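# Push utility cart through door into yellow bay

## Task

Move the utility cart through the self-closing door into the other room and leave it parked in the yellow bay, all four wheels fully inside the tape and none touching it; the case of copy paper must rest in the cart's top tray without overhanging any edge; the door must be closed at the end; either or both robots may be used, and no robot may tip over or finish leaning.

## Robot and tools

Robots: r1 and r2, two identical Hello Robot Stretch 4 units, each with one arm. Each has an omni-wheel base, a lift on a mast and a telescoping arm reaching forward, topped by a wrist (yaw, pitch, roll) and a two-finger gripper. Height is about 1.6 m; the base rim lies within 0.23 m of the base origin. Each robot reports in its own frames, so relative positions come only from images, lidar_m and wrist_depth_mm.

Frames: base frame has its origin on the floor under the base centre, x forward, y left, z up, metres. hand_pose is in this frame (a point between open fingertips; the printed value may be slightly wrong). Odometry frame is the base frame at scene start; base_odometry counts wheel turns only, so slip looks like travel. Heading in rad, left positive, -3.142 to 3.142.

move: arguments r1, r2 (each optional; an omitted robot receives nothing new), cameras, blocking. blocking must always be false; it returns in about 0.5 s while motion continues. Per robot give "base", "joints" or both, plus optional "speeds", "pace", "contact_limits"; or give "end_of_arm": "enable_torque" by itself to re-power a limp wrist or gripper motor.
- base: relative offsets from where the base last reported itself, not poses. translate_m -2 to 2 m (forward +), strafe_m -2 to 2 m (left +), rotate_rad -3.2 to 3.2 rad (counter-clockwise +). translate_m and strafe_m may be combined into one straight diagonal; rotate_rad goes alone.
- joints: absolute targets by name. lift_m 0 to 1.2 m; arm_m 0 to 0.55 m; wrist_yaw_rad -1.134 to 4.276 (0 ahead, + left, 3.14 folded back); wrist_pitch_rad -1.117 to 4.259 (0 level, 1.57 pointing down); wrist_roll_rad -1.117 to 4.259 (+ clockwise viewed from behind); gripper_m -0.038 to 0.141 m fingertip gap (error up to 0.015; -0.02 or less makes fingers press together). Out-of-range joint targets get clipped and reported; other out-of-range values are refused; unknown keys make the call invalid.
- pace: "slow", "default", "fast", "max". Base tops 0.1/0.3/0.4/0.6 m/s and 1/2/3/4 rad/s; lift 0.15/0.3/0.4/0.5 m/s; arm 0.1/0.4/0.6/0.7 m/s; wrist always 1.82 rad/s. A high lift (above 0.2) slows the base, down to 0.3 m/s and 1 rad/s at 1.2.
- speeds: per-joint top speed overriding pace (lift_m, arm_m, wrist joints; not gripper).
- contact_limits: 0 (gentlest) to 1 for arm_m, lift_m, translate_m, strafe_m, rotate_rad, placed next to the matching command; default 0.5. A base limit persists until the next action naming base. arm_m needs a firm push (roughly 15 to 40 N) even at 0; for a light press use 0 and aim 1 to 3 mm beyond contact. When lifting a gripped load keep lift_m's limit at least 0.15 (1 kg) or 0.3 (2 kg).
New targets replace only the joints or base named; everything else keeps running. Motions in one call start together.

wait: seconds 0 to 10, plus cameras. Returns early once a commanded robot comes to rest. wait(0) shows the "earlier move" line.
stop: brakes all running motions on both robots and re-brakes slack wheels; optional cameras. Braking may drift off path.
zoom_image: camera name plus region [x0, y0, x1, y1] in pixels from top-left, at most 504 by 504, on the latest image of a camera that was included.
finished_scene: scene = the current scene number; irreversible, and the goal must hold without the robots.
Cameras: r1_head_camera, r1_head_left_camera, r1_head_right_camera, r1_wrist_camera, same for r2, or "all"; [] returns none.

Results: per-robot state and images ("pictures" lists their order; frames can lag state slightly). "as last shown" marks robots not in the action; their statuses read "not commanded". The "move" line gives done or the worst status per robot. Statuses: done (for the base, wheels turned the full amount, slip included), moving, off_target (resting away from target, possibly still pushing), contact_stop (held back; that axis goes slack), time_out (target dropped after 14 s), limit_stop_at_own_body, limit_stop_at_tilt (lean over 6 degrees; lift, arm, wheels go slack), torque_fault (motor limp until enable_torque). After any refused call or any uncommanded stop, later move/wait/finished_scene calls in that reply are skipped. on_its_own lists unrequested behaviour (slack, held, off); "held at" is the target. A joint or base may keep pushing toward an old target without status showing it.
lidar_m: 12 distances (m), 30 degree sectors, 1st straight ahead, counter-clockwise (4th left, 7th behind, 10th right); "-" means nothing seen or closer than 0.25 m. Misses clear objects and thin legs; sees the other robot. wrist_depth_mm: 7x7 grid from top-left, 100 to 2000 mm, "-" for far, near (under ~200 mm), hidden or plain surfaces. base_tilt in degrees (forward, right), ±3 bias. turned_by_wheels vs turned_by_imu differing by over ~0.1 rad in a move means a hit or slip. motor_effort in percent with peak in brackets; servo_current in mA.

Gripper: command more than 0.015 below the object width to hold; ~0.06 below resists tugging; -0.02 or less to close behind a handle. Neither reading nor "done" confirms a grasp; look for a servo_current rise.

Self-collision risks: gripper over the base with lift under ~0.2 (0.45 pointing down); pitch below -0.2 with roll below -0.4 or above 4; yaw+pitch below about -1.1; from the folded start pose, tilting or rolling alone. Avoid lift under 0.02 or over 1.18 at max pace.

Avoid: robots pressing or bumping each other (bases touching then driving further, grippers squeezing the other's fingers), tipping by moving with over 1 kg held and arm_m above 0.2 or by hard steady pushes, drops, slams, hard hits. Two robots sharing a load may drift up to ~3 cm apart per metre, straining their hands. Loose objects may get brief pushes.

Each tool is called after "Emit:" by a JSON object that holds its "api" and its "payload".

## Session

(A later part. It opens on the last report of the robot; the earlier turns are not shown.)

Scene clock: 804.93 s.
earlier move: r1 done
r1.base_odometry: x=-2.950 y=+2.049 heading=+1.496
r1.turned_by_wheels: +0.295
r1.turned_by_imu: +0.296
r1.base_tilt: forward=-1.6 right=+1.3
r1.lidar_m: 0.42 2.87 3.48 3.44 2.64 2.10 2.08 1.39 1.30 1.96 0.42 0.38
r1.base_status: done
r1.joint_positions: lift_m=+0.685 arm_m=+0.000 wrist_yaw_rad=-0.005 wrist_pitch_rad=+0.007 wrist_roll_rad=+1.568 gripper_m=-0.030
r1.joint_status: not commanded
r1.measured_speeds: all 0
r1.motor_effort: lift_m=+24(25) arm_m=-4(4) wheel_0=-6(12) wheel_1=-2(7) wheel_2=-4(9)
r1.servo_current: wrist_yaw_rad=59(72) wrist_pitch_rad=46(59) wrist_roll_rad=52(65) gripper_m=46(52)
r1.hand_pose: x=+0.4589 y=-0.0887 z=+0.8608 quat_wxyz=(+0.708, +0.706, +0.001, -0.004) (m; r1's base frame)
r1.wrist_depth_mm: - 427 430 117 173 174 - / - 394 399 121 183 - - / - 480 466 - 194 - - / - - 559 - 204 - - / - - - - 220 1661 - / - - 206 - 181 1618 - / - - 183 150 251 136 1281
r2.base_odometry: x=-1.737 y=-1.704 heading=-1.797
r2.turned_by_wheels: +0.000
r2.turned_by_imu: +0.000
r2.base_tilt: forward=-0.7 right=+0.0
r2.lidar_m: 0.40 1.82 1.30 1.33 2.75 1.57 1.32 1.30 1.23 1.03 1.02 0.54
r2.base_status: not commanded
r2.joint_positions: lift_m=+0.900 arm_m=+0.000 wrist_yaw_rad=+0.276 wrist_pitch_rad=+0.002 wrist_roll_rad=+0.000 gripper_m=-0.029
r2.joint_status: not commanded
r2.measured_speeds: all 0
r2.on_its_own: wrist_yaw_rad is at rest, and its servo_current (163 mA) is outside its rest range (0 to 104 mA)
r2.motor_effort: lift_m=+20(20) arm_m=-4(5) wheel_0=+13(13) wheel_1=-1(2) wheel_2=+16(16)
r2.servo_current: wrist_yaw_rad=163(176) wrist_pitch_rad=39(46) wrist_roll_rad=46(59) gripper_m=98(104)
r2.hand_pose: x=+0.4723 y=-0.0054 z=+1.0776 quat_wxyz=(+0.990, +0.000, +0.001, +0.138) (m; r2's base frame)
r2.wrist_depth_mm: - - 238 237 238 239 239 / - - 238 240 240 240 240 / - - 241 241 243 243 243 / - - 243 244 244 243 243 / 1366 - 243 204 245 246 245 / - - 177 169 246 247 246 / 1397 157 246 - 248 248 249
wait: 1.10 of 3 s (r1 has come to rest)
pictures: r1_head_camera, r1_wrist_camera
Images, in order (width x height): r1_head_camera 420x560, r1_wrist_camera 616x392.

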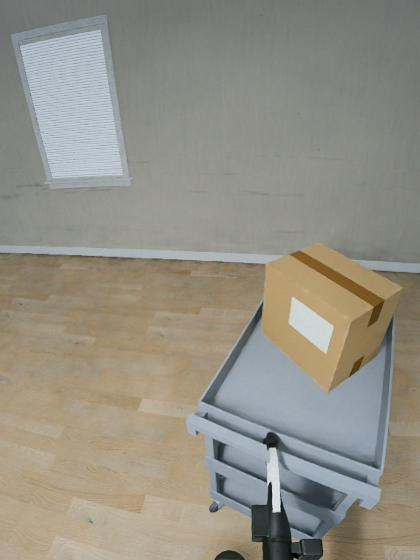

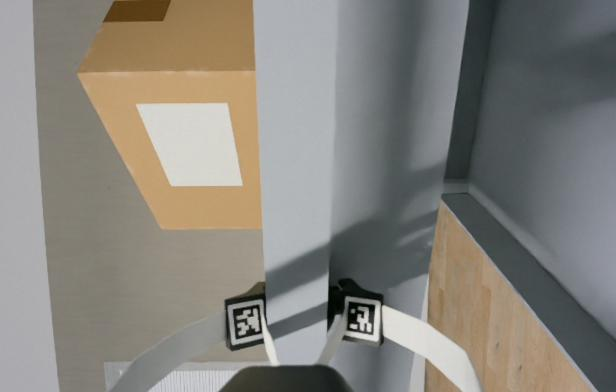

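Emit:
{"api": "move", "payload": {"blocking": false, "r1": {"base":{"strafe_m":-0.43,"translate_m":-0.035}}, "cameras": []}}

Emit:
{"api": "wait", "payload": {"seconds": 4, "cameras": []}}

Emit:
{"api": "move", "payload": {"blocking": false, "r1": {"base":{"rotate_rad":0.42},"pace":"slow"}, "cameras": []}}

Emit:
{"api": "wait", "payload": {"seconds": 3, "cameras": []}}

Emit:
{"api": "move", "payload": {"blocking": false, "r1": {"base":{"strafe_m":-0.43,"translate_m":-0.035}}, "cameras": []}}

Emit:
{"api": "wait", "payload": {"seconds": 4, "cameras": []}}

Emit:
{"api": "move", "payload": {"blocking": false, "r1": {"base":{"rotate_rad":0.42},"pace":"slow"}, "cameras": []}}

Emit:
{"api": "wait", "payload": {"seconds": 3, "cameras": ["r1_head_camera","r1_wrist_camera","r1_head_left_camera","r1_head_right_camera"]}}

Scene clock: 819.70 s.
move: r1 moving
r1.base_odometry: x=-2.916 y=+2.043 heading=+1.497
r1.turned_by_wheels: +0.001
r1.turned_by_imu: +0.001
r1.base_tilt: forward=-1.6 right=+1.3
r1.lidar_m: 0.43 2.86 3.50 3.47 2.64 2.09 2.07 1.34 1.27 1.95 2.52 0.37
r1.base_status: translate_m moving; strafe_m moving
r1.joint_positions: lift_m=+0.685 arm_m=+0.000 wrist_yaw_rad=+0.002 wrist_pitch_rad=+0.007 wrist_roll_rad=+1.568 gripper_m=-0.030
r1.joint_status: not commanded
r1.measured_speeds: translate_m=-0.012 strafe_m=-0.133 rotate_rad=+0.003 lift_m=+0.000 arm_m=+0.000 wrist_yaw_rad=+0.049 wrist_pitch_rad=+0.000 wrist_roll_rad=+0.000
r1.motor_effort: lift_m=+24(25) arm_m=-2(4) wheel_0=+14(14) wheel_1=-10(10) wheel_2=+2(3)
r1.servo_current: wrist_yaw_rad=59(59) wrist_pitch_rad=52(59) wrist_roll_rad=52(59) gripper_m=46(46)
r1.hand_pose: x=+0.4595 y=-0.0867 z=+0.8608 quat_wxyz=(+0.708, +0.706, +0.003, -0.001) (m; r1's base frame)
r1.wrist_depth_mm: - 397 399 105 163 163 - / - 397 402 113 173 175 - / - 488 473 118 185 - - / - - 585 - 200 - - / - - - - 215 1756 - / - - - 185 226 1618 - / - - 177 148 253 135 1255
r2.base_odometry: x=-1.737 y=-1.704 heading=-1.797
r2.turned_by_wheels: +0.000
r2.turned_by_imu: +0.000
r2.base_tilt: forward=-0.7 right=+0.0
r2.lidar_m: 0.40 1.82 1.29 1.31 2.77 1.55 1.32 1.31 1.21 1.03 1.01 0.57
r2.base_status: not commanded
r2.joint_positions: lift_m=+0.900 arm_m=+0.000 wrist_yaw_rad=+0.276 wrist_pitch_rad=+0.002 wrist_roll_rad=+0.000 gripper_m=-0.029
r2.joint_status: not commanded
r2.measured_speeds: all 0
r2.motor_effort: lift_m=+20(20) arm_m=-4(5) wheel_0=+12(12) wheel_1=-1(1) wheel_2=+16(16)
r2.servo_current: wrist_yaw_rad=169(176) wrist_pitch_rad=39(46) wrist_roll_rad=39(59) gripper_m=91(104)
r2.hand_pose: x=+0.4723 y=-0.0054 z=+1.0776 quat_wxyz=(+0.990, +0.000, +0.001, +0.138) (m; r2's base frame)
r2.wrist_depth_mm: - - 238 238 239 240 239 / - - 239 240 240 241 242 / - - 241 242 242 243 242 / - - 243 242 243 244 244 / 1397 - 244 204 245 244 245 / - - 177 169 246 247 246 / 1366 157 247 - 247 247 249
pictures: none
No camera images: "cameras" was empty.

Scene clock: 822.00 s.
earlier move: r1 done
r1.base_odometry: x=-2.524 y=+1.982 heading=+1.497
r1.turned_by_wheels: -0.001
r1.turned_by_imu: -0.002
r1.base_tilt: forward=-1.6 right=+1.3
r1.lidar_m: 0.39 0.41 3.91 3.86 2.67 2.14 2.10 0.97 0.94 1.85 2.06 0.42
r1.base_status: done
r1.joint_positions: lift_m=+0.685 arm_m=+0.000 wrist_yaw_rad=+0.003 wrist_pitch_rad=+0.007 wrist_roll_rad=+1.568 gripper_m=-0.030
r1.joint_status: not commanded
r1.measured_speeds: all 0
r1.motor_effort: lift_m=+25(25) arm_m=+3(4) wheel_0=+1(19) wheel_1=+0(10) wheel_2=+5(6)
r1.servo_current: wrist_yaw_rad=72(72) wrist_pitch_rad=52(59) wrist_roll_rad=46(65) gripper_m=52(52)
r1.hand_pose: x=+0.4595 y=-0.0866 z=+0.8608 quat_wxyz=(+0.708, +0.706, +0.003, -0.001) (m; r1's base frame)
r1.wrist_depth_mm: - - - 232 235 1661 1229 / - - - 232 234 1808 - / - - 554 231 232 - - / - 469 459 231 232 - - / - 508 496 170 231 - - / - - 210 169 181 - - / - - 180 - 230 128 -
r2.base_odometry: x=-1.737 y=-1.704 heading=-1.797
r2.turned_by_wheels: +0.000
r2.turned_by_imu: +0.000
r2.base_tilt: forward=-0.7 right=+0.0
r2.lidar_m: 0.40 1.40 0.99 4.79 2.79 1.53 1.32 1.32 1.22 1.01 1.02 0.58
r2.base_status: not commanded
r2.joint_positions: lift_m=+0.900 arm_m=+0.000 wrist_yaw_rad=+0.276 wrist_pitch_rad=+0.002 wrist_roll_rad=+0.000 gripper_m=-0.029
r2.joint_status: not commanded
r2.measured_speeds: all 0
r2.on_its_own: wrist_yaw_rad is at rest, and its servo_current (163 mA) is outside its rest range (0 to 104 mA)
r2.motor_effort: lift_m=+20(21) arm_m=-5(5) wheel_0=+13(13) wheel_1=-1(2) wheel_2=+16(16)
r2.servo_current: wrist_yaw_rad=163(176) wrist_pitch_rad=39(46) wrist_roll_rad=52(59) gripper_m=91(104)
r2.hand_pose: x=+0.4723 y=-0.0054 z=+1.0776 quat_wxyz=(+0.990, +0.000, +0.001, +0.138) (m; r2's base frame)
r2.wrist_depth_mm: - - 237 238 240 239 241 / - - 239 241 240 241 241 / - - 240 242 243 242 242 / - - 243 243 243 244 243 / 1464 1430 244 204 244 246 247 / - 1281 177 168 247 247 247 / - 140 247 - 248 248 248
wait: 2.30 of 4 s (r1 has come to rest)
pictures: none
No camera images: "cameras" was empty.

Scene clock: 822.50 s.
move: r1 moving
r1.base_odometry: x=-2.524 y=+1.982 heading=+1.621
r1.turned_by_wheels: +0.124
r1.turned_by_imu: +0.124
r1.base_tilt: forward=-1.6 right=+1.3
r1.lidar_m: 0.39 3.04 3.87 3.86 2.46 2.11 2.12 0.96 0.96 2.03 2.22 0.43
r1.base_status: rotate_rad moving
r1.joint_positions: lift_m=+0.685 arm_m=+0.000 wrist_yaw_rad=-0.004 wrist_pitch_rad=+0.007 wrist_roll_rad=+1.568 gripper_m=-0.030
r1.joint_status: not commanded
r1.measured_speeds: translate_m=-0.001 strafe_m=+0.001 rotate_rad=+0.489 lift_m=+0.000 arm_m=+0.000 wrist_yaw_rad=+0.000 wrist_pitch_rad=+0.000 wrist_roll_rad=+0.000
r1.motor_effort: lift_m=+24(25) arm_m=+2(3) wheel_0=-11(12) wheel_1=-8(8) wheel_2=-10(10)
r1.servo_current: wrist_yaw_rad=65(65) wrist_pitch_rad=52(52) wrist_roll_rad=33(65) gripper_m=39(46)
r1.hand_pose: x=+0.4589 y=-0.0886 z=+0.8608 quat_wxyz=(+0.708, +0.706, +0.001, -0.004) (m; r1's base frame)
r1.wrist_depth_mm: - - - 217 219 1661 - / - - - 161 221 - - / - 492 469 223 224 - - / - 473 466 164 226 - - / - - 521 166 229 - - / - - 187 187 181 - - / - - - 129 233 136 -
r2.base_odometry: x=-1.737 y=-1.704 heading=-1.797
r2.turned_by_wheels: +0.000
r2.turned_by_imu: +0.000
r2.base_tilt: forward=-0.7 right=+0.0
r2.lidar_m: 0.38 1.43 0.95 4.78 2.72 1.57 1.31 1.32 1.19 1.03 1.03 0.57
r2.base_status: not commanded
r2.joint_positions: lift_m=+0.900 arm_m=+0.000 wrist_yaw_rad=+0.276 wrist_pitch_rad=+0.002 wrist_roll_rad=+0.000 gripper_m=-0.029
r2.joint_status: not commanded
r2.measured_speeds: all 0
r2.motor_effort: lift_m=+20(20) arm_m=-5(5) wheel_0=+13(13) wheel_1=-1(1) wheel_2=+16(16)
r2.servo_current: wrist_yaw_rad=169(182) wrist_pitch_rad=39(46) wrist_roll_rad=46(52) gripper_m=98(98)
r2.hand_pose: x=+0.4723 y=-0.0054 z=+1.0776 quat_wxyz=(+0.990, +0.000, +0.001, +0.138) (m; r2's base frame)
r2.wrist_depth_mm: - - 239 238 239 240 240 / - - 240 239 241 240 241 / - - 242 241 242 243 242 / - - 244 243 243 243 245 / 1430 1430 245 204 245 245 246 / - 1756 177 168 246 247 247 / - 149 247 - 249 248 249
pictures: none
No camera images: "cameras" was empty.

Scene clock: 823.60 s.
earlier move: r1 done
r1.base_odometry: x=-2.524 y=+1.982 heading=+1.916
r1.turned_by_wheels: +0.295
r1.turned_by_imu: +0.296
r1.base_tilt: forward=-1.6 right=+1.3
r1.lidar_m: 0.42 3.82 3.88 2.96 2.17 2.11 0.99 0.92 1.27 2.07 0.40 0.37
r1.base_status: done
r1.joint_positions: lift_m=+0.685 arm_m=+0.000 wrist_yaw_rad=-0.003 wrist_pitch_rad=+0.007 wrist_roll_rad=+1.568 gripper_m=-0.030
r1.joint_status: not commanded
r1.measured_speeds: all 0
r1.motor_effort: lift_m=+24(25) arm_m=-4(4) wheel_0=-5(12) wheel_1=-2(8) wheel_2=-4(10)
r1.servo_current: wrist_yaw_rad=52(78) wrist_pitch_rad=46(59) wrist_roll_rad=33(65) gripper_m=52(52)
r1.hand_pose: x=+0.4590 y=-0.0884 z=+0.8608 quat_wxyz=(+0.708, +0.706, +0.001, -0.004) (m; r1's base frame)
r1.wrist_depth_mm: - 389 389 107 165 164 - / - 399 402 114 174 175 - / - 500 484 120 187 - - / - - 609 132 201 - - / - - - - 217 1708 - / - - 207 - 181 1618 - / - - 183 150 256 136 1229
r2.base_odometry: x=-1.737 y=-1.704 heading=-1.797
r2.turned_by_wheels: +0.000
r2.turned_by_imu: +0.000
r2.base_tilt: forward=-0.6 right=+0.0
r2.lidar_m: 0.39 1.57 0.97 4.79 2.73 1.59 1.30 1.30 1.23 1.04 1.04 0.56
r2.base_status: not commanded
r2.joint_positions: lift_m=+0.900 arm_m=+0.000 wrist_yaw_rad=+0.276 wrist_pitch_rad=+0.002 wrist_roll_rad=+0.000 gripper_m=-0.029
r2.joint_status: not commanded
r2.measured_speeds: all 0
r2.on_its_own: wrist_yaw_rad is at rest, and its servo_current (169 mA) is outside its rest range (0 to 104 mA)
r2.motor_effort: lift_m=+20(21) arm_m=-5(5) wheel_0=+12(13) wheel_1=-1(2) wheel_2=+16(16)
r2.servo_current: wrist_yaw_rad=169(182) wrist_pitch_rad=46(46) wrist_roll_rad=59(59) gripper_m=91(98)
r2.hand_pose: x=+0.4723 y=-0.0054 z=+1.0776 quat_wxyz=(+0.990, +0.000, +0.001, +0.138) (m; r2's base frame)
r2.wrist_depth_mm: - - 238 239 239 240 240 / - - 239 242 240 241 242 / - - 241 241 241 242 242 / - - 242 242 243 243 245 / 1430 - 244 203 244 245 245 / 1464 - 177 168 245 247 247 / - 141 246 - 247 247 248
wait: 1.10 of 3 s (r1 has come to rest)
pictures: none
No camera images: "cameras" was empty.

Scene clock: 824.10 s.
move: r1 moving
r1.base_odometry: x=-2.490 y=+1.991 heading=+1.917
r1.turned_by_wheels: +0.001
r1.turned_by_imu: +0.001
r1.base_tilt: forward=-1.6 right=+1.3
r1.lidar_m: 0.43 3.80 3.89 2.93 2.19 2.12 0.98 0.92 1.32 2.04 2.69 0.37
r1.base_status: translate_m moving; strafe_m moving
r1.joint_positions: lift_m=+0.685 arm_m=+0.000 wrist_yaw_rad=+0.003 wrist_pitch_rad=+0.007 wrist_roll_rad=+1.568 gripper_m=-0.030
r1.joint_status: not commanded
r1.measured_speeds: translate_m=-0.012 strafe_m=-0.133 rotate_rad=+0.008 lift_m=+0.000 arm_m=+0.000 wrist_yaw_rad=+0.051 wrist_pitch_rad=+0.000 wrist_roll_rad=+0.000
r1.motor_effort: lift_m=+24(25) arm_m=-3(4) wheel_0=+14(14) wheel_1=-7(11) wheel_2=+2(5)
r1.servo_current: wrist_yaw_rad=39(59) wrist_pitch_rad=52(59) wrist_roll_rad=39(59) gripper_m=52(52)
r1.hand_pose: x=+0.4595 y=-0.0866 z=+0.8608 quat_wxyz=(+0.708, +0.706, +0.003, -0.001) (m; r1's base frame)
r1.wrist_depth_mm: - 364 368 - 151 154 - / - 402 407 106 165 166 - / - 517 496 113 179 - - / - - 627 - 196 - - / - - - - 213 1576 - / - - - - 226 1618 1281 / - - 177 146 177 135 1205
r2.base_odometry: x=-1.737 y=-1.704 heading=-1.797
r2.turned_by_wheels: +0.000
r2.turned_by_imu: +0.000
r2.base_tilt: forward=-0.6 right=+0.1
r2.lidar_m: 0.38 1.64 0.96 4.80 2.75 1.56 1.33 1.31 1.21 1.02 1.03 0.58
r2.base_status: not commanded
r2.joint_positions: lift_m=+0.900 arm_m=+0.000 wrist_yaw_rad=+0.276 wrist_pitch_rad=+0.002 wrist_roll_rad=+0.000 gripper_m=-0.029
r2.joint_status: not commanded
r2.measured_speeds: all 0
r2.motor_effort: lift_m=+20(21) arm_m=-5(5) wheel_0=+12(13) wheel_1=-1(1) wheel_2=+16(16)
r2.servo_current: wrist_yaw_rad=156(176) wrist_pitch_rad=39(46) wrist_roll_rad=33(59) gripper_m=98(98)
r2.hand_pose: x=+0.4723 y=-0.0054 z=+1.0776 quat_wxyz=(+0.990, +0.000, +0.001, +0.138) (m; r2's base frame)
r2.wrist_depth_mm: - - 238 238 239 240 240 / - - 239 240 240 241 241 / - - 241 242 243 241 243 / - - 243 243 244 244 243 / 1397 - 243 204 245 244 245 / 1756 - 177 168 245 247 247 / - 150 246 - 248 248 249
pictures: none
No camera images: "cameras" was empty.

Scene clock: 826.40 s.
earlier move: r1 done
r1.base_odometry: x=-2.107 y=+2.095 heading=+1.916
r1.turned_by_wheels: -0.001
r1.turned_by_imu: -0.002
r1.base_tilt: forward=-1.6 right=+1.3
r1.lidar_m: 0.38 0.42 4.24 3.16 2.38 1.02 0.69 0.72 4.48 1.61 2.22 0.42
r1.base_status: done
r1.joint_positions: lift_m=+0.685 arm_m=+0.000 wrist_yaw_rad=+0.003 wrist_pitch_rad=+0.007 wrist_roll_rad=+1.568 gripper_m=-0.030
r1.joint_status: not commanded
r1.measured_speeds: all 0
r1.motor_effort: lift_m=+25(25) arm_m=+4(4) wheel_0=+2(19) wheel_1=+0(11) wheel_2=+4(6)
r1.servo_current: wrist_yaw_rad=46(72) wrist_pitch_rad=46(59) wrist_roll_rad=52(59) gripper_m=46(52)
r1.hand_pose: x=+0.4595 y=-0.0866 z=+0.8608 quat_wxyz=(+0.708, +0.706, +0.003, -0.001) (m; r1's base frame)
r1.wrist_depth_mm: - - - 223 224 1661 - / - - - 224 225 798 - / - 564 500 226 227 - - / - 462 459 227 229 - - / - 521 508 167 229 - - / - - 211 169 181 - - / - - 177 - 232 127 -
r2.base_odometry: x=-1.737 y=-1.704 heading=-1.797
r2.turned_by_wheels: +0.000
r2.turned_by_imu: +0.000
r2.base_tilt: forward=-0.7 right=+0.0
r2.lidar_m: 0.39 0.92 0.93 4.76 2.75 1.58 1.33 1.29 1.21 1.03 1.02 0.55
r2.base_status: not commanded
r2.joint_positions: lift_m=+0.900 arm_m=+0.000 wrist_yaw_rad=+0.276 wrist_pitch_rad=+0.002 wrist_roll_rad=+0.000 gripper_m=-0.029
r2.joint_status: not commanded
r2.measured_speeds: all 0
r2.on_its_own: wrist_yaw_rad is at rest, and its servo_current (169 mA) is outside its rest range (0 to 104 mA)
r2.motor_effort: lift_m=+20(21) arm_m=-5(5) wheel_0=+12(13) wheel_1=-1(2) wheel_2=+16(16)
r2.servo_current: wrist_yaw_rad=169(182) wrist_pitch_rad=39(46) wrist_roll_rad=33(59) gripper_m=98(98)
r2.hand_pose: x=+0.4723 y=-0.0054 z=+1.0776 quat_wxyz=(+0.990, +0.000, +0.001, +0.138) (m; r2's base frame)
r2.wrist_depth_mm: - - 238 239 240 239 239 / - - 240 241 241 240 241 / - - 242 240 242 242 242 / - 1464 243 242 243 243 245 / 1499 842 243 204 244 245 245 / - 715 177 169 245 246 247 / - 140 247 - 247 247 248
wait: 2.30 of 4 s (r1 has come to rest)
pictures: none
No camera images: "cameras" was empty.

Scene clock: 826.90 s.
move: r1 moving
r1.base_odometry: x=-2.107 y=+2.095 heading=+2.040
r1.turned_by_wheels: +0.124
r1.turned_by_imu: +0.124
r1.base_tilt: forward=-1.6 right=+1.3
r1.lidar_m: 0.41 4.12 4.24 2.89 2.33 0.91 0.70 0.82 1.64 1.68 2.42 0.41
r1.base_status: rotate_rad moving
r1.joint_positions: lift_m=+0.685 arm_m=+0.000 wrist_yaw_rad=-0.004 wrist_pitch_rad=+0.007 wrist_roll_rad=+1.568 gripper_m=-0.030
r1.joint_status: not commanded
r1.measured_speeds: translate_m=+0.001 strafe_m=+0.002 rotate_rad=+0.483 lift_m=+0.000 arm_m=+0.000 wrist_yaw_rad=+0.000 wrist_pitch_rad=+0.000 wrist_roll_rad=+0.000
r1.motor_effort: lift_m=+24(25) arm_m=+0(4) wheel_0=-9(11) wheel_1=-6(6) wheel_2=-8(8)
r1.servo_current: wrist_yaw_rad=46(65) wrist_pitch_rad=46(52) wrist_roll_rad=46(59) gripper_m=39(59)
r1.hand_pose: x=+0.4590 y=-0.0885 z=+0.8608 quat_wxyz=(+0.708, +0.706, +0.001, -0.004) (m; r1's base frame)
r1.wrist_depth_mm: - - - 155 213 1576 - / - - 564 157 215 - - / - 459 449 217 220 - - / - 488 477 162 223 - - / - - 539 164 228 - - / - - 187 168 180 - - / - - 183 129 235 136 -
r2.base_odometry: x=-1.737 y=-1.704 heading=-1.797
r2.turned_by_wheels: +0.000
r2.turned_by_imu: +0.000
r2.base_tilt: forward=-0.6 right=+0.0
r2.lidar_m: 0.39 0.91 0.94 4.79 2.77 1.53 1.32 1.32 1.20 1.01 1.03 0.55
r2.base_status: not commanded
r2.joint_positions: lift_m=+0.900 arm_m=+0.000 wrist_yaw_rad=+0.276 wrist_pitch_rad=+0.002 wrist_roll_rad=+0.000 gripper_m=-0.029
r2.joint_status: not commanded
r2.measured_speeds: all 0
r2.motor_effort: lift_m=+20(21) arm_m=-5(5) wheel_0=+12(13) wheel_1=-1(1) wheel_2=+16(16)
r2.servo_current: wrist_yaw_rad=163(169) wrist_pitch_rad=46(46) wrist_roll_rad=46(59) gripper_m=98(98)
r2.hand_pose: x=+0.4723 y=-0.0054 z=+1.0776 quat_wxyz=(+0.990, +0.000, +0.001, +0.138) (m; r2's base frame)
r2.wrist_depth_mm: - - 238 238 240 240 240 / - - 240 240 241 240 241 / - - 241 241 242 242 243 / - 1499 242 243 243 244 244 / - 788 243 204 245 245 245 / - 768 177 169 246 246 248 / - 140 247 - 247 248 248
pictures: none
No camera images: "cameras" was empty.

Scene clock: 828.00 s.
earlier move: r1 done
r1.base_odometry: x=-2.107 y=+2.095 heading=+2.335
r1.turned_by_wheels: +0.295
r1.turned_by_imu: +0.296
r1.base_tilt: forward=-1.6 right=+1.3
r1.lidar_m: 0.43 4.24 3.56 2.45 2.30 0.90 0.68 1.35 1.63 2.04 0.39 0.34
r1.base_status: done
r1.joint_positions: lift_m=+0.685 arm_m=+0.000 wrist_yaw_rad=-0.003 wrist_pitch_rad=+0.007 wrist_roll_rad=+1.568 gripper_m=-0.030
r1.joint_status: not commanded
r1.measured_speeds: all 0
r1.motor_effort: lift_m=+24(25) arm_m=-4(4) wheel_0=-6(12) wheel_1=-4(8) wheel_2=-5(8)
r1.servo_current: wrist_yaw_rad=52(65) wrist_pitch_rad=52(59) wrist_roll_rad=39(59) gripper_m=46(59)
r1.hand_pose: x=+0.4591 y=-0.0882 z=+0.8608 quat_wxyz=(+0.708, +0.706, +0.001, -0.003) (m; r1's base frame)
r1.wrist_depth_mm: - 362 364 - 152 155 - / - 413 415 107 167 167 - / - 549 508 112 180 - - / - - - - 196 - - / - - - - 216 1618 - / - - 206 - 181 1661 1281 / - - 183 129 180 136 1229
r2.base_odometry: x=-1.737 y=-1.704 heading=-1.797
r2.turned_by_wheels: +0.000
r2.turned_by_imu: +0.000
r2.base_tilt: forward=-0.7 right=+0.0
r2.lidar_m: 0.40 0.91 0.93 4.78 2.72 1.57 1.31 1.33 1.20 1.03 1.03 0.57
r2.base_status: not commanded
r2.joint_positions: lift_m=+0.900 arm_m=+0.000 wrist_yaw_rad=+0.276 wrist_pitch_rad=+0.002 wrist_roll_rad=+0.000 gripper_m=-0.029
r2.joint_status: not commanded
r2.measured_speeds: all 0
r2.on_its_own: wrist_yaw_rad is at rest, and its servo_current (169 mA) is outside its rest range (0 to 104 mA)
r2.motor_effort: lift_m=+20(21) arm_m=-5(5) wheel_0=+12(13) wheel_1=-1(2) wheel_2=+16(16)
r2.servo_current: wrist_yaw_rad=169(182) wrist_pitch_rad=39(46) wrist_roll_rad=59(59) gripper_m=104(104)
r2.hand_pose: x=+0.4723 y=-0.0054 z=+1.0776 quat_wxyz=(+0.990, +0.000, +0.001, +0.138) (m; r2's base frame)
r2.wrist_depth_mm: - 809 238 238 240 239 240 / - - 240 240 240 241 241 / - - 242 241 242 242 243 / - 831 243 243 243 244 245 / 1464 809 244 204 245 246 246 / - 809 177 169 246 246 247 / - 140 247 - 248 248 248
wait: 1.10 of 3 s (r1 has come to rest)
pictures: r1_head_camera, r1_head_left_camera, r1_head_right_camera, r1_wrist_camera
Images, in order (width x height): r1_head_camera 420x560, r1_head_left_camera 420x672, r1_head_right_camera 420x672, r1_wrist_camera 616x392.

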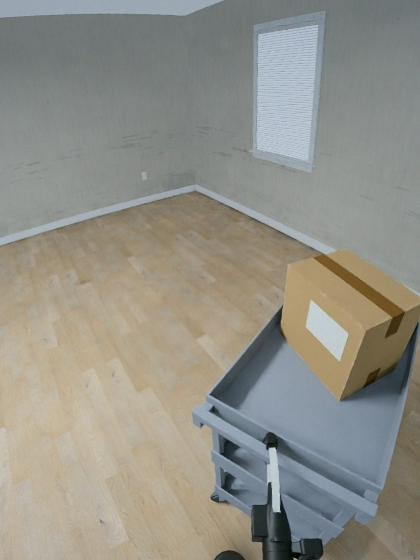

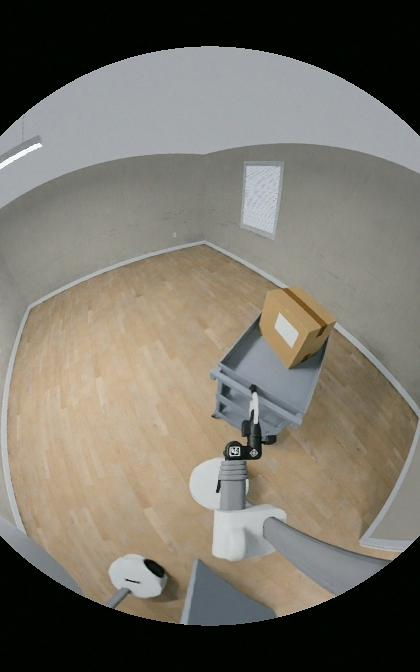

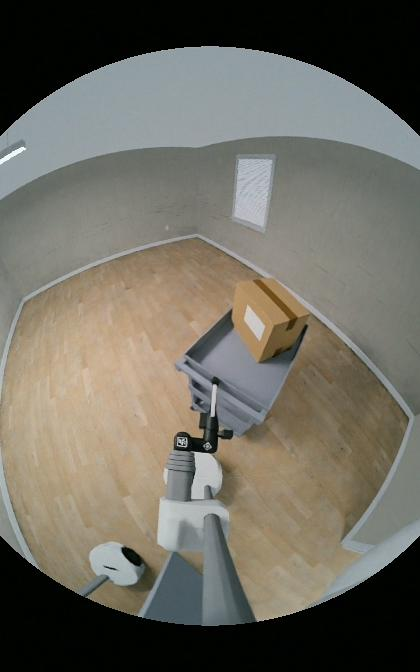

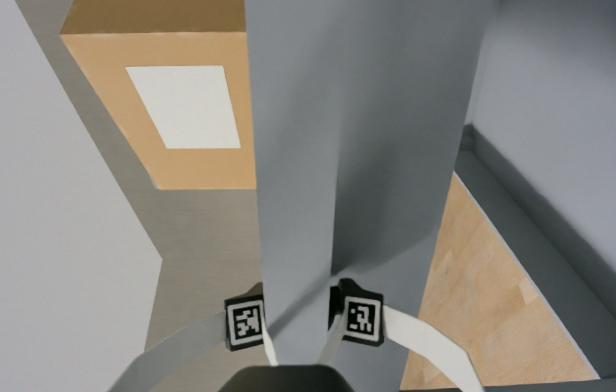

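Emit:
{"api": "move", "payload": {"blocking": false, "r1": {"base":{"strafe_m":-0.53,"translate_m":-0.03}}, "cameras": []}}

Emit:
{"api": "wait", "payload": {"seconds": 4, "cameras": []}}

Emit:
{"api": "move", "payload": {"blocking": false, "r1": {"base":{"rotate_rad":0.35},"pace":"slow"}, "cameras": []}}

Emit:
{"api": "wait", "payload": {"seconds": 3, "cameras": ["r1_head_camera","r1_wrist_camera","r1_head_left_camera","r1_head_right_camera"]}}

Scene clock: 854.53 s.
move: r1 moving
r1.base_odometry: x=-2.081 y=+2.117 heading=+2.336
r1.turned_by_wheels: +0.001
r1.turned_by_imu: +0.001
r1.base_tilt: forward=-1.6 right=+1.2
r1.lidar_m: 0.44 4.27 3.63 2.51 2.33 0.83 0.71 1.38 1.58 2.02 2.36 0.33
r1.base_status: translate_m moving; strafe_m moving
r1.joint_positions: lift_m=+0.685 arm_m=+0.000 wrist_yaw_rad=+0.003 wrist_pitch_rad=+0.007 wrist_roll_rad=+1.568 gripper_m=-0.030
r1.joint_status: not commanded
r1.measured_speeds: translate_m=-0.009 strafe_m=-0.135 rotate_rad=+0.006 lift_m=+0.000 arm_m=-0.002 wrist_yaw_rad=+0.048 wrist_pitch_rad=+0.000 wrist_roll_rad=+0.000
r1.motor_effort: lift_m=+24(25) arm_m=-2(4) wheel_0=+16(16) wheel_1=-7(10) wheel_2=+2(4)
r1.servo_current: wrist_yaw_rad=46(65) wrist_pitch_rad=46(59) wrist_roll_rad=52(65) gripper_m=46(52)
r1.hand_pose: x=+0.4595 y=-0.0864 z=+0.8608 quat_wxyz=(+0.708, +0.706, +0.004, -0.001) (m; r1's base frame)
r1.wrist_depth_mm: - 357 349 - 145 146 - / - 418 421 - 155 154 - / - - 525 102 171 168 - / - - - 112 189 - - / - - - - 211 1576 - / - - - - 185 1618 1308 / - - 178 138 179 135 1205
r2.base_odometry: x=-1.737 y=-1.704 heading=-1.797
r2.turned_by_wheels: +0.000
r2.turned_by_imu: +0.000
r2.base_tilt: forward=-0.7 right=+0.0
r2.lidar_m: 0.39 0.91 0.95 4.76 2.75 1.57 1.32 1.31 1.21 1.03 1.02 0.57
r2.base_status: not commanded
r2.joint_positions: lift_m=+0.900 arm_m=+0.000 wrist_yaw_rad=+0.276 wrist_pitch_rad=+0.002 wrist_roll_rad=+0.000 gripper_m=-0.029
r2.joint_status: not commanded
r2.measured_speeds: all 0
r2.motor_effort: lift_m=+20(21) arm_m=-5(5) wheel_0=+12(13) wheel_1=-1(1) wheel_2=+16(16)
r2.servo_current: wrist_yaw_rad=176(182) wrist_pitch_rad=46(46) wrist_roll_rad=46(52) gripper_m=91(98)
r2.hand_pose: x=+0.4723 y=-0.0054 z=+1.0776 quat_wxyz=(+0.990, +0.000, +0.001, +0.138) (m; r2's base frame)
r2.wrist_depth_mm: - 842 238 238 239 239 240 / - - 239 240 241 241 241 / - - 241 241 242 242 242 / - 854 243 243 244 243 244 / 1499 741 244 204 245 245 246 / - 707 177 169 246 247 247 / - 140 247 - 246 248 248
pictures: none
No camera images: "cameras" was empty.

Scene clock: 857.17 s.
earlier move: r1 done
r1.base_odometry: x=-1.704 y=+2.440 heading=+2.335
r1.turned_by_wheels: -0.001
r1.turned_by_imu: -0.002
r1.base_tilt: forward=-1.6 right=+1.3
r1.lidar_m: 0.39 0.43 4.21 2.91 1.20 0.93 1.13 1.17 1.22 1.63 1.97 0.42
r1.base_status: done
r1.joint_positions: lift_m=+0.685 arm_m=+0.000 wrist_yaw_rad=+0.003 wrist_pitch_rad=+0.007 wrist_roll_rad=+1.568 gripper_m=-0.030
r1.joint_status: not commanded
r1.measured_speeds: all 0
r1.motor_effort: lift_m=+24(25) arm_m=-2(5) wheel_0=+0(20) wheel_1=+0(10) wheel_2=+4(7)
r1.servo_current: wrist_yaw_rad=46(78) wrist_pitch_rad=52(59) wrist_roll_rad=52(65) gripper_m=52(52)
r1.hand_pose: x=+0.4596 y=-0.0864 z=+0.8608 quat_wxyz=(+0.708, +0.706, +0.004, -0.001) (m; r1's base frame)
r1.wrist_depth_mm: - - - 212 213 1537 - / - - 569 158 217 - - / - 459 452 220 222 - - / - 488 480 164 225 - - / - - 539 167 230 - - / - - 585 182 231 1756 - / - - 177 173 236 544 -
r2.base_odometry: x=-1.737 y=-1.704 heading=-1.797
r2.turned_by_wheels: +0.000
r2.turned_by_imu: +0.000
r2.base_tilt: forward=-0.7 right=+0.0
r2.lidar_m: 0.39 1.21 3.95 4.78 2.76 1.56 1.30 1.31 1.20 1.04 1.03 0.58
r2.base_status: not commanded
r2.joint_positions: lift_m=+0.900 arm_m=+0.000 wrist_yaw_rad=+0.276 wrist_pitch_rad=+0.002 wrist_roll_rad=+0.000 gripper_m=-0.029
r2.joint_status: not commanded
r2.measured_speeds: all 0
r2.on_its_own: wrist_yaw_rad is at rest, and its servo_current (169 mA) is outside its rest range (0 to 104 mA)
r2.motor_effort: lift_m=+20(21) arm_m=-5(5) wheel_0=+13(13) wheel_1=-1(2) wheel_2=+16(16)
r2.servo_current: wrist_yaw_rad=169(182) wrist_pitch_rad=33(46) wrist_roll_rad=46(59) gripper_m=98(104)
r2.hand_pose: x=+0.4723 y=-0.0054 z=+1.0776 quat_wxyz=(+0.990, +0.000, +0.001, +0.138) (m; r2's base frame)
r2.wrist_depth_mm: - - 238 238 239 240 241 / - - 240 240 240 241 242 / - - 241 242 243 242 243 / - - 242 244 243 244 244 / - 1756 244 204 244 245 246 / - 1863 177 168 246 247 246 / - 141 247 - 248 248 248
wait: 2.63 of 4 s (r1 has come to rest)
pictures: none
No camera images: "cameras" was empty.

Scene clock: 857.67 s.
move: r1 moving
r1.base_odometry: x=-1.704 y=+2.440 heading=+2.460
r1.turned_by_wheels: +0.124
r1.turned_by_imu: +0.124
r1.base_tilt: forward=-1.6 right=+1.3
r1.lidar_m: 0.40 4.58 3.74 2.78 0.92 0.94 1.29 1.21 1.26 1.80 0.47 0.40
r1.base_status: rotate_rad moving
r1.joint_positions: lift_m=+0.685 arm_m=+0.000 wrist_yaw_rad=-0.006 wrist_pitch_rad=+0.007 wrist_roll_rad=+1.568 gripper_m=-0.030
r1.joint_status: not commanded
r1.measured_speeds: translate_m=-0.001 strafe_m=+0.000 rotate_rad=+0.490 lift_m=+0.000 arm_m=+0.000 wrist_yaw_rad=-0.019 wrist_pitch_rad=+0.000 wrist_roll_rad=+0.000
r1.motor_effort: lift_m=+24(25) arm_m=-3(4) wheel_0=-12(14) wheel_1=-6(8) wheel_2=-9(9)
r1.servo_current: wrist_yaw_rad=65(65) wrist_pitch_rad=52(52) wrist_roll_rad=33(59) gripper_m=39(52)
r1.hand_pose: x=+0.4588 y=-0.0890 z=+0.8608 quat_wxyz=(+0.708, +0.706, +0.000, -0.004) (m; r1's base frame)
r1.wrist_depth_mm: - - 585 146 204 - - / - 508 480 150 208 - - / - 445 439 154 215 - - / - 517 496 160 221 - - / - - 574 164 227 - - / - - 186 178 179 1756 - / - - 178 158 242 - 1308
r2.base_odometry: x=-1.737 y=-1.704 heading=-1.797
r2.turned_by_wheels: +0.000
r2.turned_by_imu: +0.000
r2.base_tilt: forward=-0.7 right=+0.0
r2.lidar_m: 0.39 1.22 2.29 4.78 2.75 1.58 1.29 1.31 1.22 1.03 1.03 0.58
r2.base_status: not commanded
r2.joint_positions: lift_m=+0.900 arm_m=+0.000 wrist_yaw_rad=+0.276 wrist_pitch_rad=+0.002 wrist_roll_rad=+0.000 gripper_m=-0.029
r2.joint_status: not commanded
r2.measured_speeds: all 0
r2.motor_effort: lift_m=+20(21) arm_m=-5(5) wheel_0=+13(13) wheel_1=-1(1) wheel_2=+16(16)
r2.servo_current: wrist_yaw_rad=169(182) wrist_pitch_rad=39(46) wrist_roll_rad=39(59) gripper_m=98(98)
r2.hand_pose: x=+0.4723 y=-0.0054 z=+1.0776 quat_wxyz=(+0.990, +0.000, +0.001, +0.138) (m; r2's base frame)
r2.wrist_depth_mm: - - 238 238 239 240 240 / - - 239 239 240 240 242 / - - 241 241 243 242 243 / - - 243 243 244 244 245 / - 1708 243 204 245 244 246 / - 1921 177 169 245 247 247 / - 141 246 - 247 248 249
pictures: none
No camera images: "cameras" was empty.

Scene clock: 858.63 s.
earlier move: r1 done
r1.base_odometry: x=-1.704 y=+2.440 heading=+2.685
r1.turned_by_wheels: +0.225
r1.turned_by_imu: +0.226
r1.base_tilt: forward=-1.6 right=+1.3
r1.lidar_m: 0.43 4.57 3.14 1.28 0.90 1.03 4.17 1.21 1.41 1.98 0.37 0.34
r1.base_status: done
r1.joint_positions: lift_m=+0.685 arm_m=+0.000 wrist_yaw_rad=-0.006 wrist_pitch_rad=+0.007 wrist_roll_rad=+1.568 gripper_m=-0.030
r1.joint_status: not commanded
r1.measured_speeds: all 0
r1.motor_effort: lift_m=+24(25) arm_m=-4(4) wheel_0=-5(14) wheel_1=-4(8) wheel_2=-2(9)
r1.servo_current: wrist_yaw_rad=46(78) wrist_pitch_rad=59(59) wrist_roll_rad=52(59) gripper_m=46(52)
r1.hand_pose: x=+0.4588 y=-0.0890 z=+0.8608 quat_wxyz=(+0.708, +0.706, +0.000, -0.004) (m; r1's base frame)
r1.wrist_depth_mm: - 355 364 - 153 154 - / - 415 415 106 167 167 - / - - 512 112 181 - - / - - - - 199 640 - / - - - - 220 1618 - / - - - 161 234 1661 1308 / - - 178 157 178 351 1182
r2.base_odometry: x=-1.737 y=-1.704 heading=-1.797
r2.turned_by_wheels: +0.000
r2.turned_by_imu: +0.000
r2.base_tilt: forward=-0.6 right=+0.0
r2.lidar_m: 0.40 1.21 2.17 4.78 2.73 1.57 1.29 1.32 1.20 1.04 1.02 0.58
r2.base_status: not commanded
r2.joint_positions: lift_m=+0.900 arm_m=+0.000 wrist_yaw_rad=+0.276 wrist_pitch_rad=+0.002 wrist_roll_rad=+0.000 gripper_m=-0.029
r2.joint_status: not commanded
r2.measured_speeds: all 0
r2.on_its_own: wrist_yaw_rad is at rest, and its servo_current (169 mA) is outside its rest range (0 to 104 mA)
r2.motor_effort: lift_m=+20(21) arm_m=-5(5) wheel_0=+12(13) wheel_1=-1(2) wheel_2=+16(16)
r2.servo_current: wrist_yaw_rad=169(182) wrist_pitch_rad=39(46) wrist_roll_rad=33(59) gripper_m=98(98)
r2.hand_pose: x=+0.4723 y=-0.0054 z=+1.0776 quat_wxyz=(+0.990, +0.000, +0.001, +0.138) (m; r2's base frame)
r2.wrist_depth_mm: - - 239 238 239 239 240 / - - 240 240 240 240 241 / - - 241 240 242 242 242 / - - 242 241 243 244 244 / - 1708 244 204 245 246 245 / - 1863 178 168 246 247 247 / - 140 246 - 247 248 248
wait: 0.97 of 3 s (r1 has come to rest)
pictures: r1_head_camera, r1_head_left_camera, r1_head_right_camera, r1_wrist_camera
Images, in order (width x height): r1_head_camera 420x560, r1_head_left_camera 420x672, r1_head_right_camera 420x672, r1_wrist_camera 616x392.

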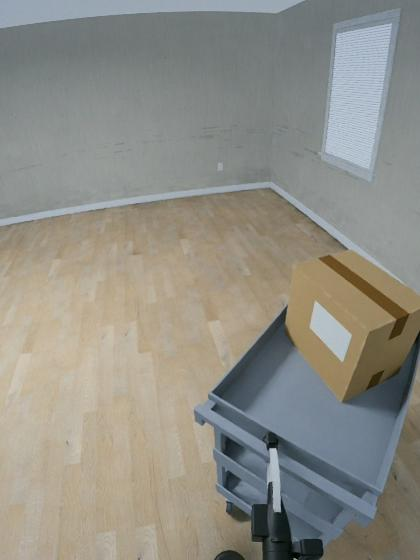

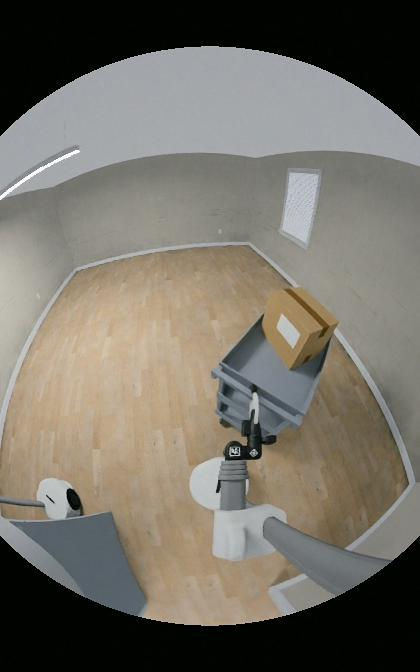

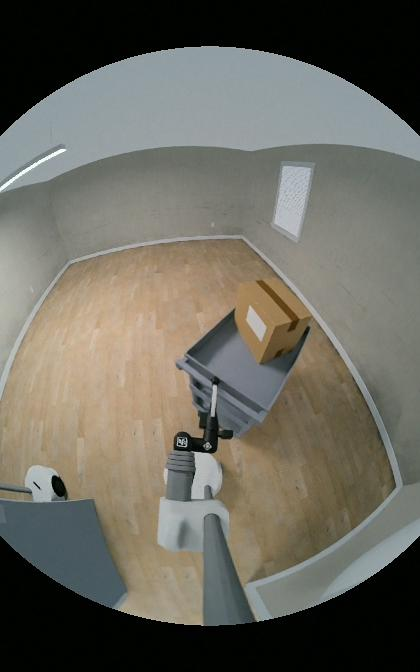

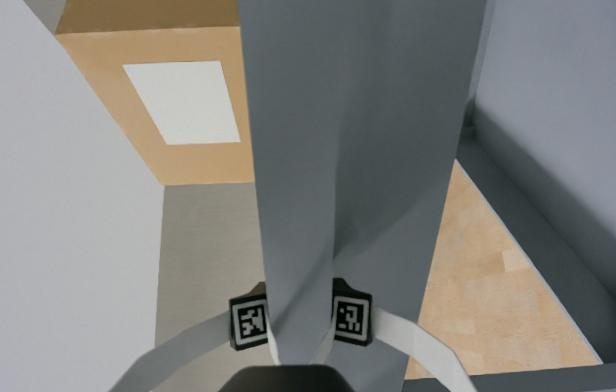

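Emit:
{"api": "move", "payload": {"blocking": false, "r1": {"base":{"translate_m":-1.1,"strafe_m":0.104}}, "cameras": []}}

Emit:
{"api": "wait", "payload": {"seconds": 7, "cameras": ["r1_head_camera","r1_wrist_camera","r1_head_left_camera","r1_head_right_camera"]}}

Scene clock: 881.80 s.
move: r1 moving
r1.base_odometry: x=-1.677 y=+2.424 heading=+2.684
r1.turned_by_wheels: -0.001
r1.turned_by_imu: -0.001
r1.base_tilt: forward=-1.6 right=+1.3
r1.lidar_m: 0.45 4.60 3.14 1.25 0.89 0.98 4.19 1.17 1.39 1.99 0.38 0.36
r1.base_status: translate_m moving; strafe_m moving
r1.joint_positions: lift_m=+0.685 arm_m=+0.000 wrist_yaw_rad=-0.005 wrist_pitch_rad=+0.007 wrist_roll_rad=+1.568 gripper_m=-0.030
r1.joint_status: not commanded
r1.measured_speeds: translate_m=-0.122 strafe_m=+0.011 rotate_rad=-0.003 lift_m=+0.000 arm_m=+0.000 wrist_yaw_rad=+0.000 wrist_pitch_rad=+0.000 wrist_roll_rad=+0.000
r1.motor_effort: lift_m=+24(25) arm_m=-4(4) wheel_0=-12(13) wheel_1=-6(8) wheel_2=+10(10)
r1.servo_current: wrist_yaw_rad=39(85) wrist_pitch_rad=46(52) wrist_roll_rad=46(52) gripper_m=46(52)
r1.hand_pose: x=+0.4589 y=-0.0888 z=+0.8608 quat_wxyz=(+0.708, +0.706, +0.001, -0.004) (m; r1's base frame)
r1.wrist_depth_mm: - 364 364 - 154 156 - / - 413 413 107 168 168 - / - 549 512 - 182 - - / - - - - 200 - - / - - - - 220 1618 - / - - - 182 181 1661 1281 / - - 178 159 170 1464 1182
r2.base_odometry: x=-1.737 y=-1.704 heading=-1.797
r2.turned_by_wheels: +0.000
r2.turned_by_imu: +0.000
r2.base_tilt: forward=-0.7 right=+0.0
r2.lidar_m: 0.40 1.21 2.22 4.79 2.76 1.55 1.32 1.31 1.23 1.03 1.01 0.57
r2.base_status: not commanded
r2.joint_positions: lift_m=+0.900 arm_m=+0.000 wrist_yaw_rad=+0.276 wrist_pitch_rad=+0.002 wrist_roll_rad=+0.000 gripper_m=-0.029
r2.joint_status: not commanded
r2.measured_speeds: all 0
r2.motor_effort: lift_m=+20(20) arm_m=-5(5) wheel_0=+13(13) wheel_1=-1(1) wheel_2=+16(16)
r2.servo_current: wrist_yaw_rad=163(176) wrist_pitch_rad=39(46) wrist_roll_rad=46(52) gripper_m=91(98)
r2.hand_pose: x=+0.4723 y=-0.0054 z=+1.0776 quat_wxyz=(+0.990, +0.000, +0.001, +0.138) (m; r2's base frame)
r2.wrist_depth_mm: - - 238 239 240 239 239 / - - 240 241 241 241 241 / - - 241 242 242 242 244 / - - 243 243 243 243 244 / - 1618 244 204 245 245 246 / - 1983 178 168 246 247 247 / - 140 247 - 248 248 249
pictures: none
No camera images: "cameras" was empty.

Scene clock: 886.47 s.
earlier move: r1 done
r1.base_odometry: x=-0.763 y=+1.861 heading=+2.685
r1.turned_by_wheels: +0.001
r1.turned_by_imu: +0.003
r1.base_tilt: forward=-1.6 right=+1.2
r1.lidar_m: 0.42 4.70 0.55 0.44 0.44 0.56 3.12 3.13 0.59 0.52 2.37 0.36
r1.base_status: done
r1.joint_positions: lift_m=+0.685 arm_m=+0.000 wrist_yaw_rad=+0.001 wrist_pitch_rad=+0.007 wrist_roll_rad=+1.568 gripper_m=-0.030
r1.joint_status: not commanded
r1.measured_speeds: all 0
r1.motor_effort: lift_m=+25(25) arm_m=-4(4) wheel_0=+1(13) wheel_1=-2(8) wheel_2=+3(12)
r1.servo_current: wrist_yaw_rad=46(85) wrist_pitch_rad=46(59) wrist_roll_rad=46(72) gripper_m=46(52)
r1.hand_pose: x=+0.4594 y=-0.0871 z=+0.8608 quat_wxyz=(+0.708, +0.706, +0.003, -0.002) (m; r1's base frame)
r1.wrist_depth_mm: - 397 394 108 166 166 - / - 397 404 115 175 - - / - 492 480 121 189 - - / - - 597 - 203 - - / - - - - 220 1808 - / - - - - 231 1708 1308 / - - 177 142 178 1430 1229
r2.base_odometry: x=-1.737 y=-1.704 heading=-1.797
r2.turned_by_wheels: +0.000
r2.turned_by_imu: +0.001
r2.base_tilt: forward=-0.7 right=+0.0
r2.lidar_m: 0.38 1.33 3.95 4.77 2.72 1.53 1.32 1.32 1.23 1.02 1.02 0.58
r2.base_status: not commanded
r2.joint_positions: lift_m=+0.900 arm_m=+0.000 wrist_yaw_rad=+0.276 wrist_pitch_rad=+0.002 wrist_roll_rad=+0.000 gripper_m=-0.029
r2.joint_status: not commanded
r2.measured_speeds: all 0
r2.on_its_own: wrist_yaw_rad is at rest, and its servo_current (169 mA) is outside its rest range (0 to 104 mA)
r2.motor_effort: lift_m=+20(21) arm_m=-5(5) wheel_0=+12(13) wheel_1=-1(2) wheel_2=+16(16)
r2.servo_current: wrist_yaw_rad=169(182) wrist_pitch_rad=39(46) wrist_roll_rad=52(59) gripper_m=98(104)
r2.hand_pose: x=+0.4723 y=-0.0054 z=+1.0776 quat_wxyz=(+0.990, +0.000, +0.001, +0.138) (m; r2's base frame)
r2.wrist_depth_mm: - - 239 239 238 240 240 / - - 239 241 240 240 241 / - - 242 241 242 243 242 / - - 242 243 243 243 244 / - - 243 204 245 245 246 / - - 178 168 245 246 246 / - - 246 - 248 248 248
wait: 4.67 of 7 s (r1 has come to rest)
pictures: r1_head_camera, r1_head_left_camera, r1_head_right_camera, r1_wrist_camera
Images, in order (width x height): r1_head_camera 420x560, r1_head_left_camera 420x672, r1_head_right_camera 420x672, r1_wrist_camera 616x392.

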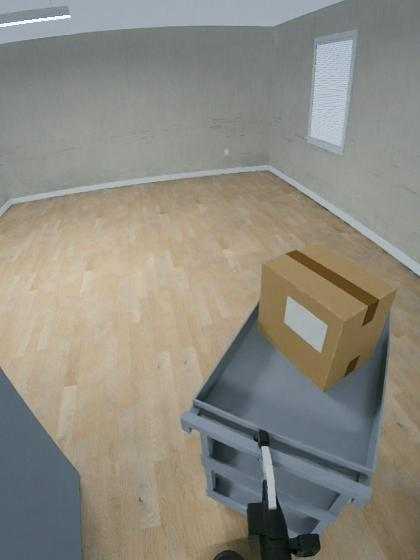

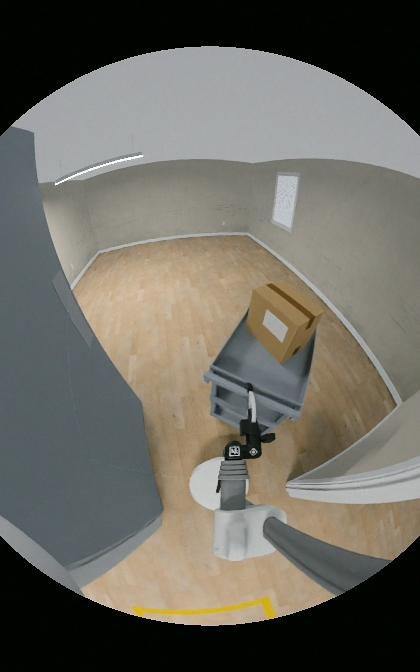

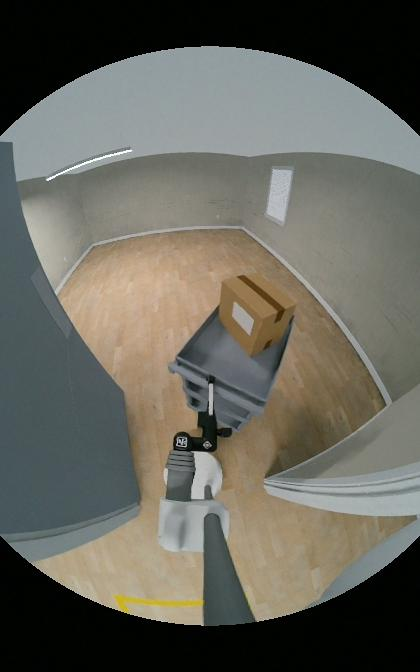

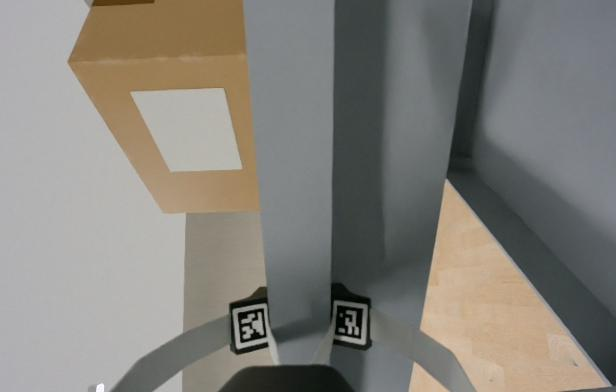

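Emit:
{"api": "move", "payload": {"blocking": false, "r1": {"base":{"rotate_rad":-0.25},"pace":"slow"}, "cameras": []}}

Emit:
{"api": "wait", "payload": {"seconds": 3, "cameras": ["r1_head_camera","r1_wrist_camera","r1_head_left_camera","r1_head_right_camera"]}}

Scene clock: 916.07 s.
move: r1 moving
r1.base_odometry: x=-0.763 y=+1.861 heading=+2.560
r1.turned_by_wheels: -0.125
r1.turned_by_imu: -0.126
r1.base_tilt: forward=-1.6 right=+1.3
r1.lidar_m: 0.43 0.47 0.61 0.45 0.44 0.52 3.15 3.11 3.00 0.52 1.69 0.41
r1.base_status: rotate_rad moving
r1.joint_positions: lift_m=+0.685 arm_m=+0.000 wrist_yaw_rad=+0.006 wrist_pitch_rad=+0.007 wrist_roll_rad=+1.568 gripper_m=-0.030
r1.joint_status: not commanded
r1.measured_speeds: translate_m=+0.000 strafe_m=-0.002 rotate_rad=-0.487 lift_m=+0.000 arm_m=+0.000 wrist_yaw_rad=+0.000 wrist_pitch_rad=+0.000 wrist_roll_rad=+0.000
r1.motor_effort: lift_m=+24(25) arm_m=-4(4) wheel_0=+12(15) wheel_1=+5(9) wheel_2=+9(9)
r1.servo_current: wrist_yaw_rad=46(59) wrist_pitch_rad=46(52) wrist_roll_rad=46(59) gripper_m=46(52)
r1.hand_pose: x=+0.4598 y=-0.0856 z=+0.8608 quat_wxyz=(+0.708, +0.706, +0.005, +0.000) (m; r1's base frame)
r1.wrist_depth_mm: - - 521 185 189 - - / - 433 430 193 197 - - / - 436 442 146 205 - - / - 544 508 152 216 - - / - - 615 158 225 - - / - - - 168 230 1808 - / - - 177 159 246 1499 1281
r2.base_odometry: x=-1.737 y=-1.704 heading=-1.797
r2.turned_by_wheels: +0.000
r2.turned_by_imu: +0.000
r2.base_tilt: forward=-0.7 right=+0.0
r2.lidar_m: 0.40 1.37 3.95 4.76 2.73 1.54 1.31 1.30 1.22 1.02 1.02 0.53
r2.base_status: not commanded
r2.joint_positions: lift_m=+0.900 arm_m=+0.000 wrist_yaw_rad=+0.276 wrist_pitch_rad=+0.002 wrist_roll_rad=+0.000 gripper_m=-0.029
r2.joint_status: not commanded
r2.measured_speeds: all 0
r2.motor_effort: lift_m=+20(20) arm_m=-5(5) wheel_0=+12(13) wheel_1=-1(2) wheel_2=+16(16)
r2.servo_current: wrist_yaw_rad=156(176) wrist_pitch_rad=39(46) wrist_roll_rad=59(59) gripper_m=98(98)
r2.hand_pose: x=+0.4723 y=-0.0054 z=+1.0776 quat_wxyz=(+0.990, +0.000, +0.001, +0.138) (m; r2's base frame)
r2.wrist_depth_mm: - - 238 238 239 241 241 / - - 241 240 241 242 241 / - - 240 241 242 242 242 / - - 243 243 244 244 244 / - - 245 204 245 245 246 / - - 177 168 247 246 248 / - - 247 - 248 247 249
pictures: none
No camera images: "cameras" was empty.

Scene clock: 916.87 s.
earlier move: r1 done
r1.base_odometry: x=-0.763 y=+1.861 heading=+2.435
r1.turned_by_wheels: -0.124
r1.turned_by_imu: -0.125
r1.base_tilt: forward=-1.6 right=+1.3
r1.lidar_m: 0.39 0.40 0.71 0.48 0.43 0.48 3.24 3.12 3.26 0.48 0.79 0.41
r1.base_status: done
r1.joint_positions: lift_m=+0.685 arm_m=+0.000 wrist_yaw_rad=+0.003 wrist_pitch_rad=+0.007 wrist_roll_rad=+1.568 gripper_m=-0.030
r1.joint_status: not commanded
r1.measured_speeds: all 0
r1.motor_effort: lift_m=+25(25) arm_m=+4(4) wheel_0=+3(15) wheel_1=+2(9) wheel_2=-1(9)
r1.servo_current: wrist_yaw_rad=33(72) wrist_pitch_rad=52(59) wrist_roll_rad=46(65) gripper_m=39(52)
r1.hand_pose: x=+0.4595 y=-0.0866 z=+0.8608 quat_wxyz=(+0.708, +0.706, +0.003, -0.001) (m; r1's base frame)
r1.wrist_depth_mm: - - - - 229 1708 1281 / - - - - 229 1708 - / - 525 496 169 230 - - / - 473 469 170 230 - - / - - 512 230 231 - - / - - 549 181 231 - - / - - 176 156 233 - -
r2.base_odometry: x=-1.737 y=-1.704 heading=-1.797
r2.turned_by_wheels: +0.000
r2.turned_by_imu: +0.000
r2.base_tilt: forward=-0.7 right=+0.0
r2.lidar_m: 0.38 1.42 3.98 4.78 2.76 1.55 1.28 1.31 1.21 1.05 1.04 0.57
r2.base_status: not commanded
r2.joint_positions: lift_m=+0.900 arm_m=+0.000 wrist_yaw_rad=+0.276 wrist_pitch_rad=+0.002 wrist_roll_rad=+0.000 gripper_m=-0.029
r2.joint_status: not commanded
r2.measured_speeds: all 0
r2.on_its_own: wrist_yaw_rad is at rest, and its servo_current (169 mA) is outside its rest range (0 to 104 mA)
r2.motor_effort: lift_m=+20(20) arm_m=-5(5) wheel_0=+12(13) wheel_1=-1(2) wheel_2=+16(16)
r2.servo_current: wrist_yaw_rad=169(182) wrist_pitch_rad=33(46) wrist_roll_rad=52(65) gripper_m=98(104)
r2.hand_pose: x=+0.4723 y=-0.0054 z=+1.0776 quat_wxyz=(+0.990, +0.000, +0.001, +0.138) (m; r2's base frame)
r2.wrist_depth_mm: - - 238 237 241 241 241 / - - 239 240 241 241 243 / - - 241 243 242 242 243 / - - 242 243 243 245 243 / - - 244 204 245 246 246 / - - 178 168 245 246 248 / - - 247 - 248 249 248
wait: 0.80 of 3 s (r1 has come to rest)
pictures: r1_head_camera, r1_head_left_camera, r1_head_right_camera, r1_wrist_camera
Images, in order (width x height): r1_head_camera 420x560, r1_head_left_camera 420x672, r1_head_right_camera 420x672, r1_wrist_camera 616x392.

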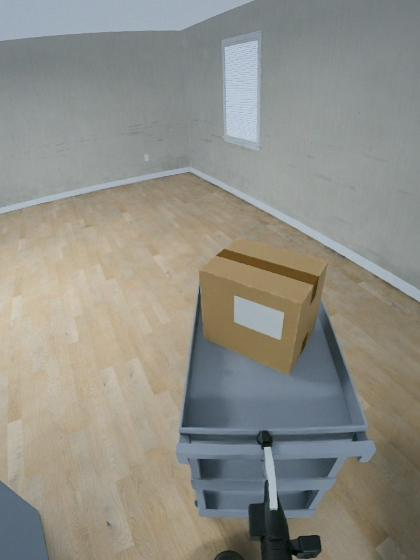

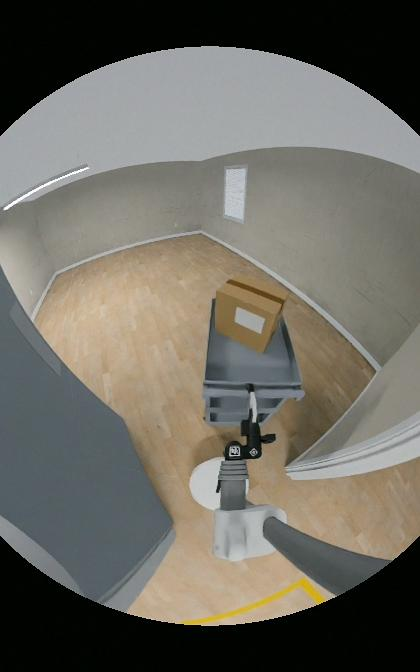

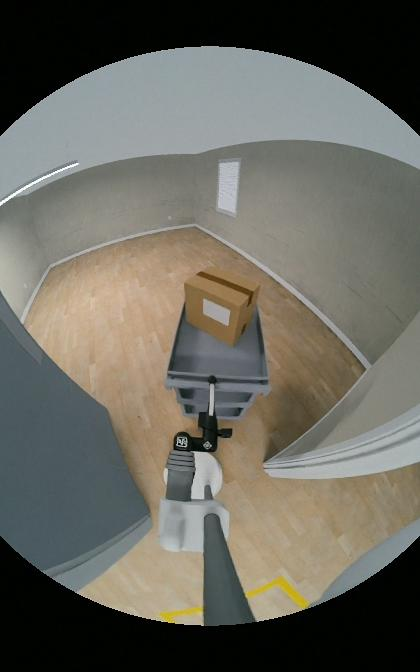

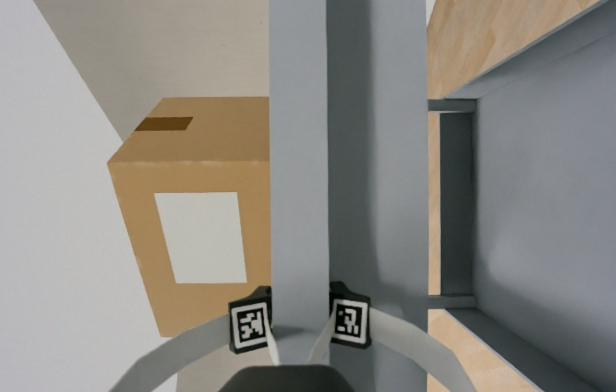

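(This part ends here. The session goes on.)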